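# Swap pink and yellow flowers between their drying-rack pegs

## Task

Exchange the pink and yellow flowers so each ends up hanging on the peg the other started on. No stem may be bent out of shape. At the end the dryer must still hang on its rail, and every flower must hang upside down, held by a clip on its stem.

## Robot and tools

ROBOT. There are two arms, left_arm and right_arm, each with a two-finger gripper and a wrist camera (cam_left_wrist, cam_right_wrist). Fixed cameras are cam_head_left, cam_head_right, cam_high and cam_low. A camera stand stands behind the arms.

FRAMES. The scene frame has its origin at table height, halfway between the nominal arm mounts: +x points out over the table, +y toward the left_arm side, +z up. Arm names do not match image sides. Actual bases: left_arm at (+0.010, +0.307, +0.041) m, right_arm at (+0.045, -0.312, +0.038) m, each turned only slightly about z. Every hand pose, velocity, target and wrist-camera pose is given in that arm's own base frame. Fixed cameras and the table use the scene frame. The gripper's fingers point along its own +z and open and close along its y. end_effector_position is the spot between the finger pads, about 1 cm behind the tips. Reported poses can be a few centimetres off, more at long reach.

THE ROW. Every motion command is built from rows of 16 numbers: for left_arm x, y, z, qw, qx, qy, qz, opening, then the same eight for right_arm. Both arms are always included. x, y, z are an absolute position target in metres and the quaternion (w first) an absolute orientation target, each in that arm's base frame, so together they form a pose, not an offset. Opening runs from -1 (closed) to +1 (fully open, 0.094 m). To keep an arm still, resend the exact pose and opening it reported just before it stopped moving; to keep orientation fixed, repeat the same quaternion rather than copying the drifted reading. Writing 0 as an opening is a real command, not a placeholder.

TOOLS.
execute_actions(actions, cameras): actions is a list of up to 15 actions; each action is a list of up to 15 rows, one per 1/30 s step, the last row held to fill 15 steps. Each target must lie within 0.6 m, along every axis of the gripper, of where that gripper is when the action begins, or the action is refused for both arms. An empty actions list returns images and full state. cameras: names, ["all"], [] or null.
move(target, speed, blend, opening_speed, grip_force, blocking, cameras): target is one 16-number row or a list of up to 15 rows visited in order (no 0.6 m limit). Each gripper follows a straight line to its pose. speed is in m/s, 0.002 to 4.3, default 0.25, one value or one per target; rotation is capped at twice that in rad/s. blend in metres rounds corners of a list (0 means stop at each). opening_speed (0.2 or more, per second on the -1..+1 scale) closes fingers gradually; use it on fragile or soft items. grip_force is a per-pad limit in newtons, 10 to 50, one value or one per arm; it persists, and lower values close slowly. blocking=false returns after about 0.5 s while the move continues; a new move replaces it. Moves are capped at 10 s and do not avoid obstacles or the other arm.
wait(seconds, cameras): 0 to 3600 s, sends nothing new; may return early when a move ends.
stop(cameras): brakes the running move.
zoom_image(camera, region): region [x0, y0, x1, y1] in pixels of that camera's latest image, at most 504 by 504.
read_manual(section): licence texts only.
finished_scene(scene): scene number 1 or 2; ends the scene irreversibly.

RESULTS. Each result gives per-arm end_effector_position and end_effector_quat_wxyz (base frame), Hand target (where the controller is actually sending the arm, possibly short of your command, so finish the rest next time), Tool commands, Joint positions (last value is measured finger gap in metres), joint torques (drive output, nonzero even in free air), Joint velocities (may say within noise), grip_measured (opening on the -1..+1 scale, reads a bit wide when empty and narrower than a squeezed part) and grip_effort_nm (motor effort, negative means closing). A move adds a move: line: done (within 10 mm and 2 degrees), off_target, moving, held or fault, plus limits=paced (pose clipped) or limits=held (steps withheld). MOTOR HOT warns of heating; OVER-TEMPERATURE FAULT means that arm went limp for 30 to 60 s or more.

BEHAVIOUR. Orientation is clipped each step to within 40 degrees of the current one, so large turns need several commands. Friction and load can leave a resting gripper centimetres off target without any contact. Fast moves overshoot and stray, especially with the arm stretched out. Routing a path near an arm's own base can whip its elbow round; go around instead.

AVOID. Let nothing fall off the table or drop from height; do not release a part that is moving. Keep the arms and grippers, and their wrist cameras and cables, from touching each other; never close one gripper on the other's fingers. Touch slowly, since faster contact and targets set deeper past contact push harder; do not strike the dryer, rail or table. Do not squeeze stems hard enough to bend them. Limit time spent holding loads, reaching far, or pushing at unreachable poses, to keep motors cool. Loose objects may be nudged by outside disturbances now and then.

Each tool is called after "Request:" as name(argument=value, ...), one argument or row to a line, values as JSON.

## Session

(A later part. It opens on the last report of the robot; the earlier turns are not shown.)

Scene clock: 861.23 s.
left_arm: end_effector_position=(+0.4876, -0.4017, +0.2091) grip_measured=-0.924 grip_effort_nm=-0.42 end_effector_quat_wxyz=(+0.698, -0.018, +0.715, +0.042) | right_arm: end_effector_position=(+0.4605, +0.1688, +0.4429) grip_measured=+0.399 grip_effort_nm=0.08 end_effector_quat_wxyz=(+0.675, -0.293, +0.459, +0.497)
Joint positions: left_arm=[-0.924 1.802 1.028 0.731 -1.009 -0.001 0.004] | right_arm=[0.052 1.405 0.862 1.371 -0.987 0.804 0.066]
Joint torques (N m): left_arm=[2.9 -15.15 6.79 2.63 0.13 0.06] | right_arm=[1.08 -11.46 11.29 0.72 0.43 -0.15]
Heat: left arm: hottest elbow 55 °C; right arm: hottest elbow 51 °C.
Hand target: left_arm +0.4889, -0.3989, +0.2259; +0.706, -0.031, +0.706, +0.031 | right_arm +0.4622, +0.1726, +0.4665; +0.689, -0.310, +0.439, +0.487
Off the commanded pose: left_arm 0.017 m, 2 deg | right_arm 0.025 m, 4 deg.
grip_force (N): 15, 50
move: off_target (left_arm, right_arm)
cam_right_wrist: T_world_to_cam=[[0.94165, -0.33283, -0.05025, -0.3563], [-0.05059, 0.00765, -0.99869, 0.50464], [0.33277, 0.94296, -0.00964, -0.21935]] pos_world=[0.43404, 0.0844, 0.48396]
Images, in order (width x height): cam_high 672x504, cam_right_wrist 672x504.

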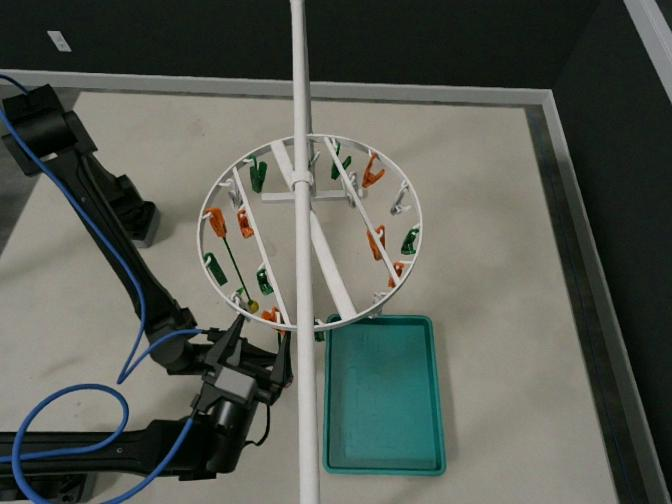

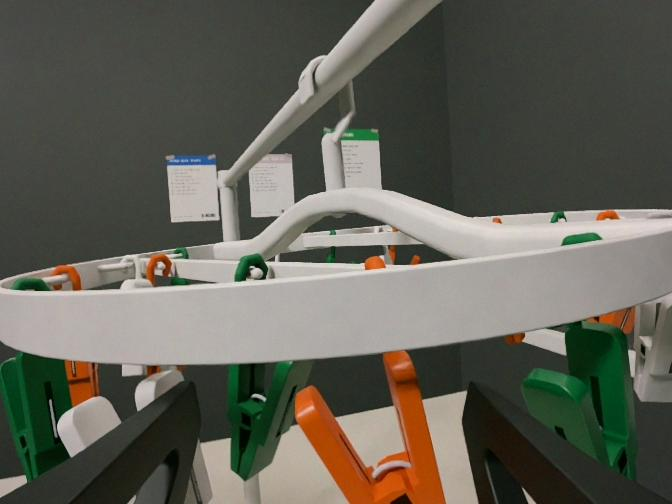

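Request:
move(
  target=[
    [0.470,-0.4000,0.215,0.7064,-0.0308,0.7064,0.0308,-1,0.4635,0.173,0.467,0.6887,-0.3101,0.4388,0.4867,0.4],
    [0.4815,-0.4000,0.230,0.7064,-0.0308,0.7064,0.0308,-1,0.4635,0.173,0.467,0.6887,-0.3101,0.4388,0.4867,0.4],
    [0.4815,-0.4000,0.230,0.7064,-0.0308,0.7064,0.0308,-1,0.4635,0.173,0.467,0.6887,-0.3101,0.4388,0.4867,-0.75],
  ],
  speed=0.07,
  opening_speed=0.6,
  cameras=["cam_right_wrist","cam_high"],
)

Request:
zoom_image(
  camera="cam_high",
  region=[240, 300, 300, 360],
)

Scene clock: 872.00 s.
left_arm: end_effector_position=(+0.4731, -0.3985, +0.2051) grip_measured=-0.924 grip_effort_nm=-0.42 end_effector_quat_wxyz=(+0.698, -0.016, +0.715, +0.041) | right_arm: end_effector_position=(+0.4605, +0.1688, +0.4429) grip_measured=-0.696 grip_effort_nm=-0.97 end_effector_quat_wxyz=(+0.675, -0.293, +0.459, +0.497)
Joint positions: left_arm=[-0.942 1.786 0.988 0.754 -1.022 -0.001 0.004] | right_arm=[0.052 1.405 0.862 1.371 -0.987 0.804 0.014]
Joint torques (N m): left_arm=[3.25 -14.86 8.64 1.47 0.14 0.07] | right_arm=[1.26 -11.22 11.28 0.7 0.42 -0.15]
Heat: left arm: hottest elbow 55 °C; right arm: hottest elbow 52 °C.
Hand target: left_arm +0.4808, -0.3993, +0.2299; +0.707, -0.031, +0.706, +0.031 | right_arm +0.4621, +0.1726, +0.4665; +0.689, -0.310, +0.439, +0.487
Off the commanded pose: left_arm 0.026 m, 2 deg | right_arm 0.025 m, 4 deg.
grip_force (N): 15, 50
move: off_target (left_arm, right_arm); target 3's new opening was sent with right_arm's hand 0.025 m and 4 deg from that target
cam_right_wrist: T_world_to_cam=[[0.94165, -0.33283, -0.05025, -0.3563], [-0.05059, 0.00765, -0.99869, 0.50464], [0.33277, 0.94296, -0.00964, -0.21935]] pos_world=[0.43404, 0.0844, 0.48396]
Images, in order (width x height): cam_high 672x504, cam_right_wrist 672x504.

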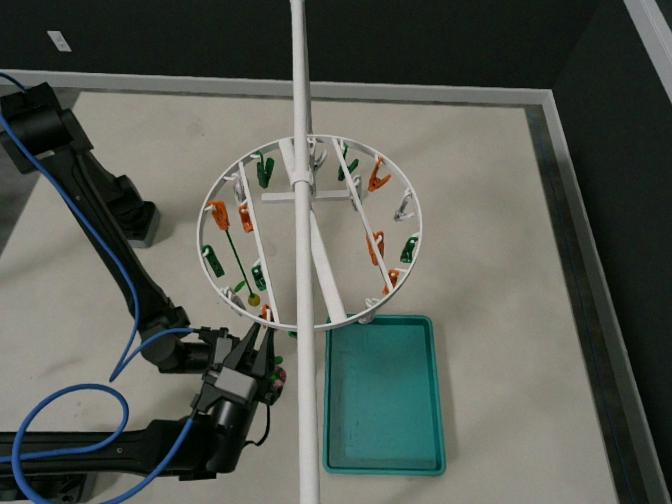

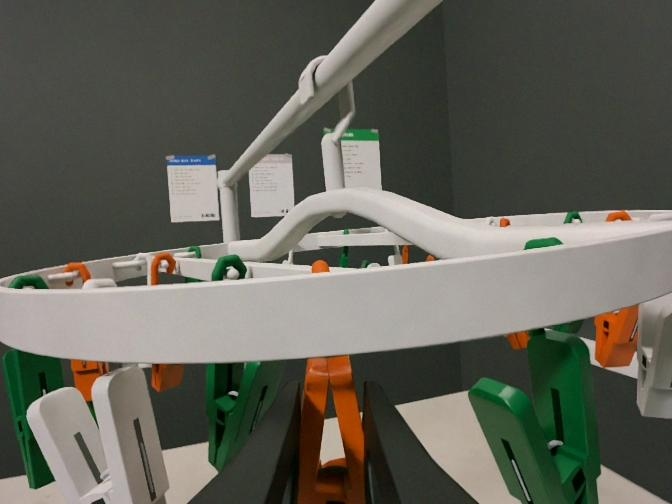

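Scaled by 8.400 from the camera's image (finer frame: 960x720).

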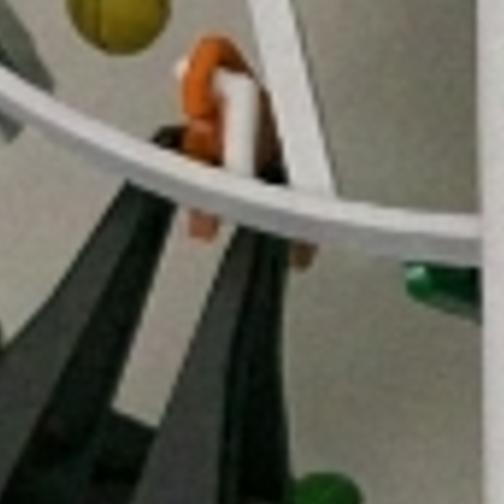

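Request:
move(
  target=[
    [0.484,-0.4005,0.250,0.7064,-0.0308,0.7064,0.0308,-1,0.4635,0.173,0.467,0.6887,-0.3101,0.4388,0.4867,-0.75],
    [0.484,-0.4005,0.264,0.7064,-0.0308,0.7064,0.0308,-1,0.4635,0.173,0.467,0.6887,-0.3101,0.4388,0.4867,-0.75],
  ],
  speed=0.05,
)

Scene clock: 876.93 s.
left_arm: end_effector_position=(+0.4727, -0.3953, +0.2309) grip_measured=-0.924 grip_effort_nm=-0.42 end_effector_quat_wxyz=(+0.694, -0.011, +0.718, +0.046) | right_arm: end_effector_position=(+0.4605, +0.1688, +0.4429) grip_measured=-0.698 grip_effort_nm=-1.03 end_effector_quat_wxyz=(+0.675, -0.293, +0.459, +0.497)
Joint positions: left_arm=[-0.939 1.725 1 0.664 -1.019 -0.001 0.004] | right_arm=[0.052 1.405 0.862 1.371 -0.987 0.804 0.014]
Joint torques (N m): left_arm=[3.25 -14.27 10.41 1.42 0.12 0.08] | right_arm=[1.2 -11.22 11.28 0.69 0.42 -0.13]
Heat: left arm: hottest elbow 56 °C; right arm: hottest elbow 52 °C.
Hand target: left_arm +0.4826, -0.3991, +0.2641; +0.707, -0.031, +0.706, +0.031 | right_arm +0.4621, +0.1726, +0.4665; +0.689, -0.310, +0.439, +0.487
Off the commanded pose: left_arm 0.035 m, 3 deg | right_arm 0.025 m, 4 deg.
grip_force (N): 15, 50
move: off_target (left_arm, right_arm)

Request:
move(
  target=[
    [0.484,-0.4005,0.264,0.7064,-0.0308,0.7064,0.0308,-1,0.4635,0.173,0.467,0.6887,-0.3101,0.4388,0.4867,-0.1],
  ],
  opening_speed=0.4,
  cameras=["cam_right_wrist","cam_high"],
)

Request:
zoom_image(
  camera="cam_high",
  region=[240, 300, 300, 360],
)

Scene clock: 881.70 s.
left_arm: end_effector_position=(+0.4727, -0.3953, +0.2309) grip_measured=-0.924 grip_effort_nm=-0.42 end_effector_quat_wxyz=(+0.694, -0.011, +0.718, +0.046) | right_arm: end_effector_position=(+0.4605, +0.1688, +0.4429) grip_measured=-0.102 grip_effort_nm=0.07 end_effector_quat_wxyz=(+0.675, -0.293, +0.459, +0.497)
Joint positions: left_arm=[-0.939 1.725 1 0.664 -1.019 -0.001 0.004] | right_arm=[0.052 1.405 0.862 1.371 -0.987 0.804 0.042]
Joint torques (N m): left_arm=[3.25 -14.27 10.41 1.48 0.11 0.08] | right_arm=[1.14 -11.46 11.29 0.7 0.43 -0.15]
Heat: left arm: hottest elbow 57 °C; right arm: hottest elbow 52 °C.
Hand target: left_arm +0.4826, -0.3991, +0.2641; +0.707, -0.031, +0.706, +0.031 | right_arm +0.4622, +0.1725, +0.4665; +0.689, -0.310, +0.439, +0.487
Off the commanded pose: left_arm 0.035 m, 3 deg | right_arm 0.025 m, 4 deg.
grip_force (N): 15, 50
move: off_target (left_arm, right_arm)
cam_right_wrist: T_world_to_cam=[[0.94165, -0.33283, -0.05025, -0.3563], [-0.05059, 0.00765, -0.99869, 0.50464], [0.33277, 0.94296, -0.00964, -0.21935]] pos_world=[0.43404, 0.0844, 0.48396]
Images, in order (width x height): cam_high 672x504, cam_right_wrist 672x504.

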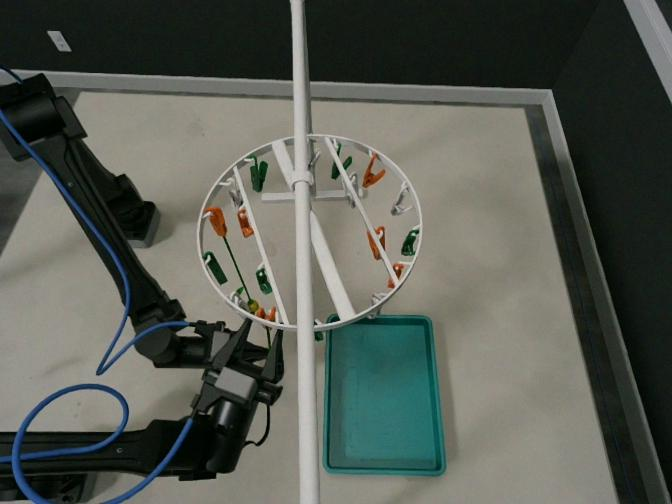

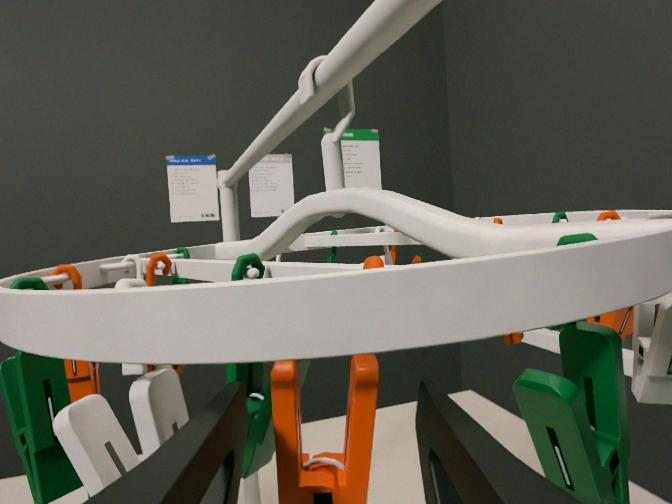

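Scaled by 8.400 from the camera's image (finer frame: 960x720).

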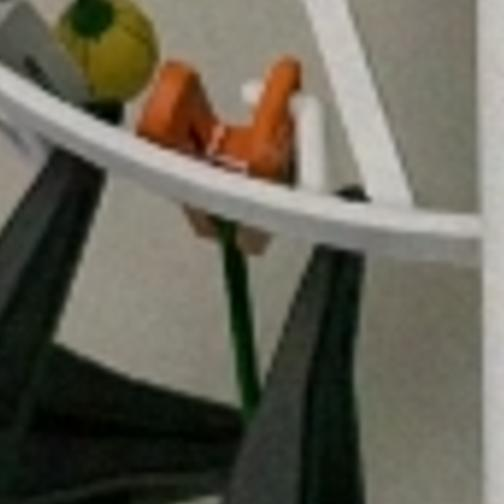

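Request:
move(
  target=[
    [0.484,-0.4005,0.264,0.7064,-0.0308,0.7064,0.0308,-1,0.4635,0.173,0.467,0.6887,-0.3101,0.4388,0.4867,0.3],
    [0.484,-0.4005,0.264,0.7064,-0.0308,0.7064,0.0308,-1,0.4435,0.133,0.425,0.6887,-0.3101,0.4388,0.4867,0.3],
  ],
  speed=0.08,
  cameras=["cam_right_wrist"],
)

Request:
zoom_image(
  camera="cam_right_wrist",
  region=[240, 264, 440, 504],
)

Scene clock: 885.70 s.
left_arm: end_effector_position=(+0.4727, -0.3953, +0.2309) grip_measured=-0.924 grip_effort_nm=-0.42 end_effector_quat_wxyz=(+0.694, -0.011, +0.718, +0.046) | right_arm: end_effector_position=(+0.4415, +0.1373, +0.4339) grip_measured=+0.299 grip_effort_nm=0.08 end_effector_quat_wxyz=(+0.693, -0.315, +0.439, +0.477)
Joint positions: left_arm=[-0.939 1.725 1 0.664 -1.019 -0.001 0.004] | right_arm=[-0.029 1.415 0.818 1.569 -1.044 0.883 0.061]
Joint torques (N m): left_arm=[3.31 -14.33 10.41 1.48 0.11 0.08] | right_arm=[-0.38 -9.29 6.23 1.25 0.38 0.19]
Heat: left arm: hottest elbow 57 °C; right arm: hottest elbow 52 °C.
Hand target: left_arm +0.4826, -0.3991, +0.2641; +0.707, -0.031, +0.706, +0.031 | right_arm +0.4435, +0.1333, +0.4253; +0.688, -0.308, +0.447, +0.481
Off the commanded pose: left_arm 0.035 m, 3 deg | right_arm 0.010 m, 1 deg.
joint sent to its limit (right arm) — joint 4 (wrist pitch), upper limit. The joint targets still meet the commanded pose.
grip_force (N): 15, 50
move: off_target (left_arm)
cam_right_wrist: T_world_to_cam=[[0.93812, -0.34512, 0.02863, -0.38024], [0.02694, -0.00967, -0.99959, 0.46352], [0.34525, 0.93851, 0.00022, -0.19257]] pos_world=[0.41071, 0.05398, 0.47426]

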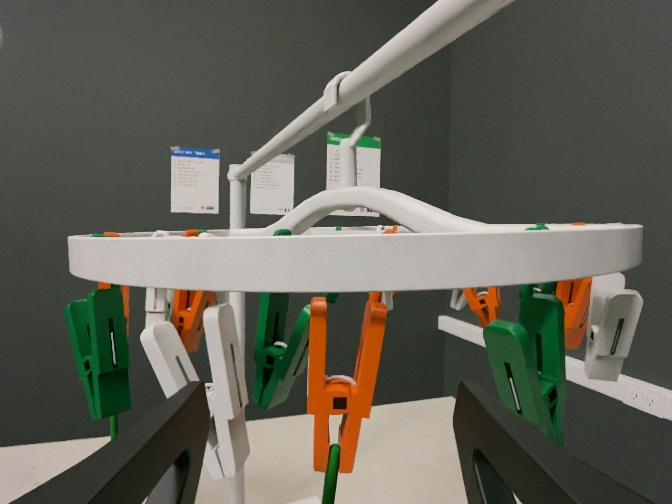

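Scaled by 2.100 from the camera's image (finer frame: 960x720).

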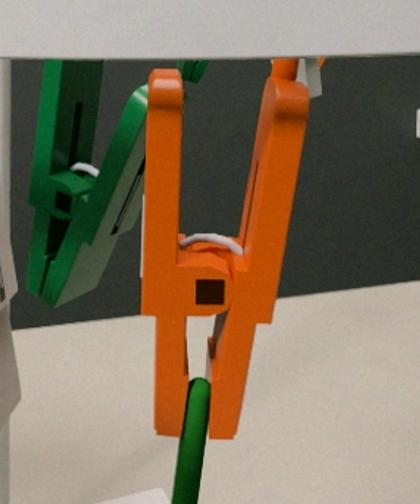

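Request:
move(
  target=[
    [0.484,-0.4005,0.264,0.7064,-0.0308,0.7064,0.0308,-0.6,0.4435,0.133,0.425,0.6887,-0.3101,0.4388,0.4867,0.3],
  ],
  opening_speed=0.3,
  cameras=["cam_right_wrist","cam_left_wrist"],
)

Request:
zoom_image(
  camera="cam_right_wrist",
  region=[240, 264, 440, 504],
)

Scene clock: 892.20 s.
left_arm: end_effector_position=(+0.4727, -0.3953, +0.2309) grip_measured=-0.603 grip_effort_nm=0.05 end_effector_quat_wxyz=(+0.694, -0.011, +0.718, +0.046) | right_arm: end_effector_position=(+0.4415, +0.1373, +0.4339) grip_measured=+0.299 grip_effort_nm=0.08 end_effector_quat_wxyz=(+0.693, -0.315, +0.439, +0.477)
Joint positions: left_arm=[-0.939 1.725 1 0.664 -1.019 -0.001 0.019] | right_arm=[-0.029 1.415 0.818 1.569 -1.044 0.883 0.061]
Joint torques (N m): left_arm=[3.25 -14.33 10.41 1.48 0.11 0.08] | right_arm=[-0.21 -9.41 6.24 1.24 0.4 0.18]
Heat: left arm: hottest elbow 58 °C; right arm: hottest elbow 51 °C.
Hand target: left_arm +0.4826, -0.3991, +0.2641; +0.707, -0.031, +0.706, +0.031 | right_arm +0.4435, +0.1333, +0.4253; +0.688, -0.308, +0.447, +0.481
Off the commanded pose: left_arm 0.035 m, 3 deg | right_arm 0.010 m, 1 deg.
joint sent to its limit (right arm) — joint 4 (wrist pitch), upper limit. The joint targets still meet the commanded pose.
grip_force (N): 15, 50
move: off_target (left_arm)
cam_left_wrist: T_world_to_cam=[[0.08391, -0.99439, -0.06436, -0.41794], [-0.45249, 0.01952, -0.89156, 0.46524], [0.88781, 0.10394, -0.44832, -0.18266]] pos_world=[0.40775, -0.40569, 0.306]
cam_right_wrist: T_world_to_cam=[[0.93817, -0.345, 0.02831, -0.38022], [0.02665, -0.00956, -0.9996, 0.46364], [0.34513, 0.93855, 0.00023, -0.19256]] pos_world=[0.41081, 0.05398, 0.47426]
Images, in order (width x height): cam_left_wrist 672x504, cam_right_wrist 672x504.

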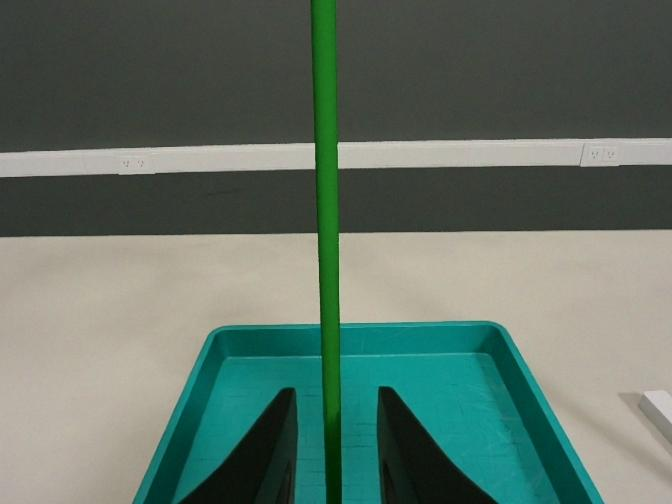

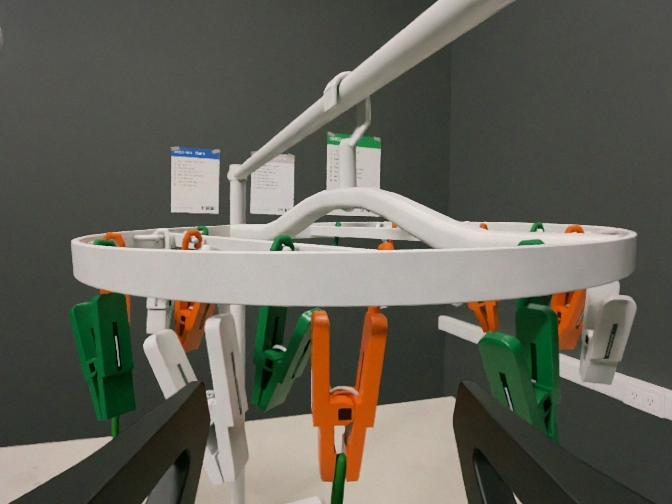

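Scaled by 2.100 from the camera's image (finer frame: 960x720).

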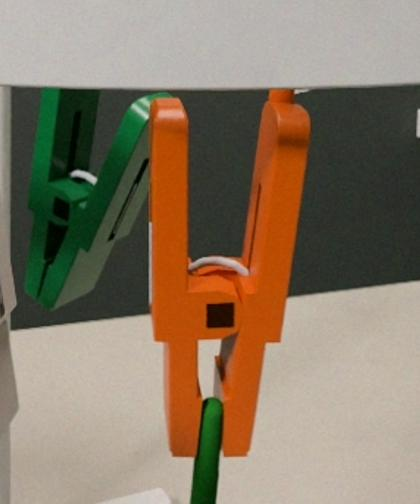

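Request:
move(
  target=[
    [0.36,-0.415,0.25,0.7064,-0.0308,0.7064,0.0308,-0.6,0.4,0.03,0.40,0.6887,-0.3101,0.4388,0.4867,0.3],
    [0.27,-0.34,0.25,0.7064,-0.0308,0.7064,0.0308,0.0,0.36,-0.05,0.36,0.6887,-0.3101,0.4388,0.4867,0.3],
  ],
  speed=0.1,
  cameras=["cam_left_wrist","cam_head_left","cam_high","cam_low"],
)

Request:
zoom_image(
  camera="cam_head_left",
  region=[180, 0, 380, 200],
)

Request:
zoom_image(
  camera="cam_high",
  region=[180, 120, 430, 400],
)

Scene clock: 900.00 s.
left_arm: end_effector_position=(+0.2737, -0.3395, +0.2410) grip_measured=-0.003 grip_effort_nm=0.05 end_effector_quat_wxyz=(+0.703, -0.018, +0.710, +0.048) | right_arm: end_effector_position=(+0.3649, -0.0485, +0.3613) grip_measured=+0.299 grip_effort_nm=0.08 end_effector_quat_wxyz=(+0.679, -0.226, +0.606, +0.347)
Joint positions: left_arm=[-1.294 1.401 0.618 0.739 -1.388 -0.001 0.047] | right_arm=[-0.612 1.225 0.562 1.569 -1.363 1.011 0.061]
Joint torques (N m): left_arm=[1.96 -9 6.49 2.37 -0.07 -0.01] | right_arm=[0.03 -6.59 5.87 1.2 0.47 0.14]
Heat: left arm: hottest elbow 57 °C; right arm: hottest elbow 50 °C.
Hand target: left_arm +0.2701, -0.3400, +0.2499; +0.706, -0.031, +0.707, +0.031 | right_arm +0.3606, -0.0493, +0.3601; +0.679, -0.223, +0.608, +0.346
Off the commanded pose: left_arm 0.010 m, 2 deg | right_arm 0.005 m, 27 deg.
joint sent to its limit (right arm) — joint 4 (wrist pitch), upper limit. The joint targets are off in orientation, not in position.
grip_force (N): 15, 50
move: off_target (right_arm)
cam_left_wrist: T_world_to_cam=[[0.09852, -0.99357, -0.05575, -0.35093], [-0.43074, 0.00792, -0.90244, 0.37584], [0.89708, 0.11292, -0.42719, -0.01182]] pos_world=[0.20707, -0.35032, 0.31456]
Images, in order (width x height): cam_head_left 672x504, cam_high 672x504, cam_low 672x504, cam_left_wrist 672x504.

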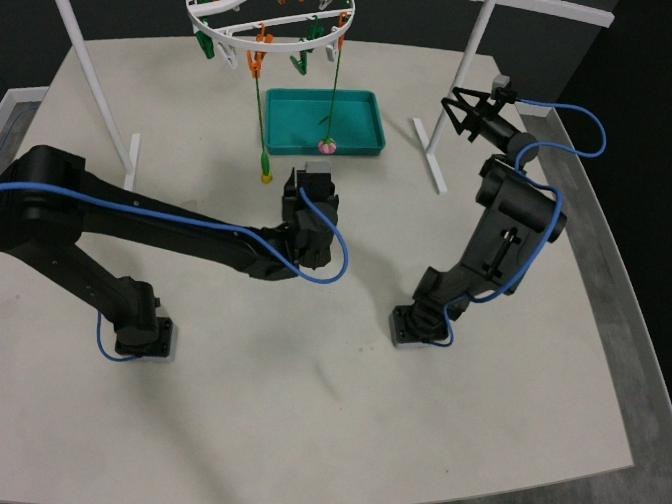

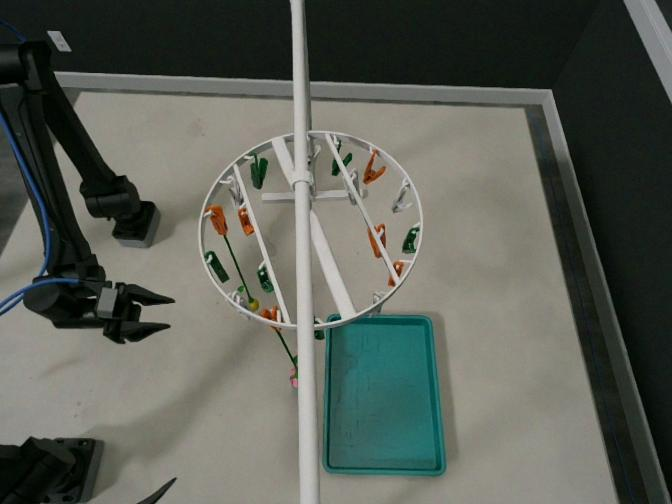

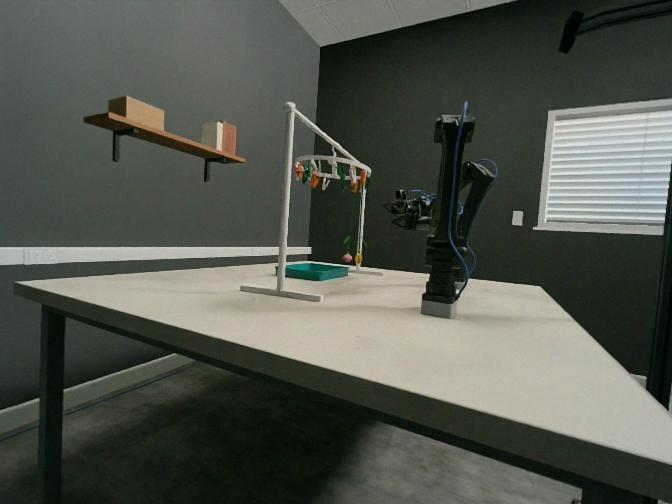

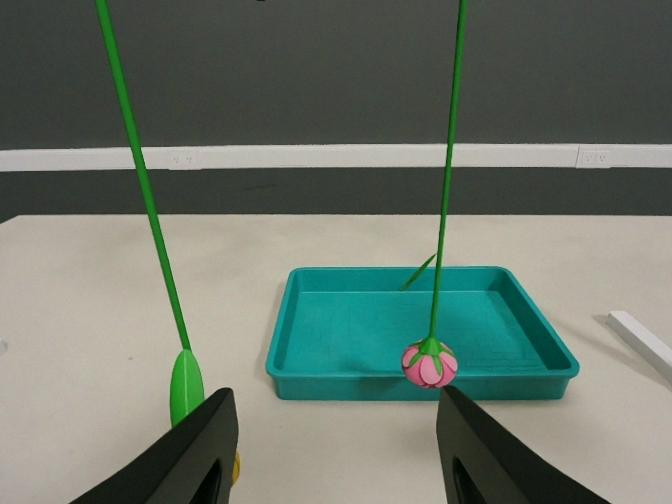

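Scaled by 2.520 from the camera's image (finer frame: 960x720).

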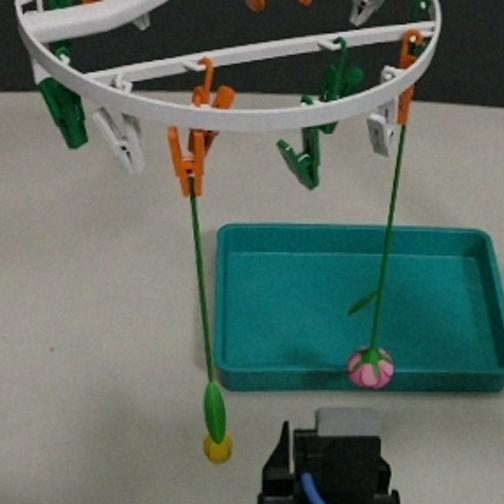

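Scaled by 1.800 from the camera's image (finer frame: 960x720).

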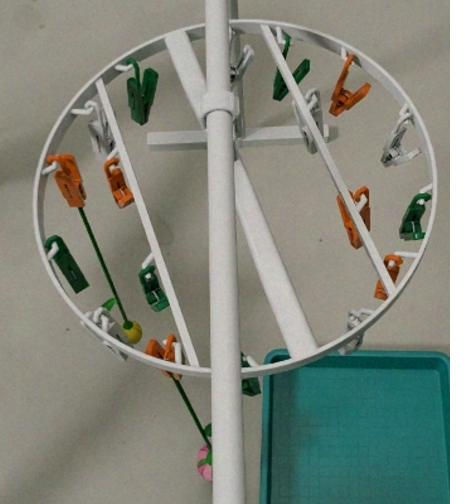

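Request:
finished_scene(
  scene=1,
)

The scene is finished: the task was done.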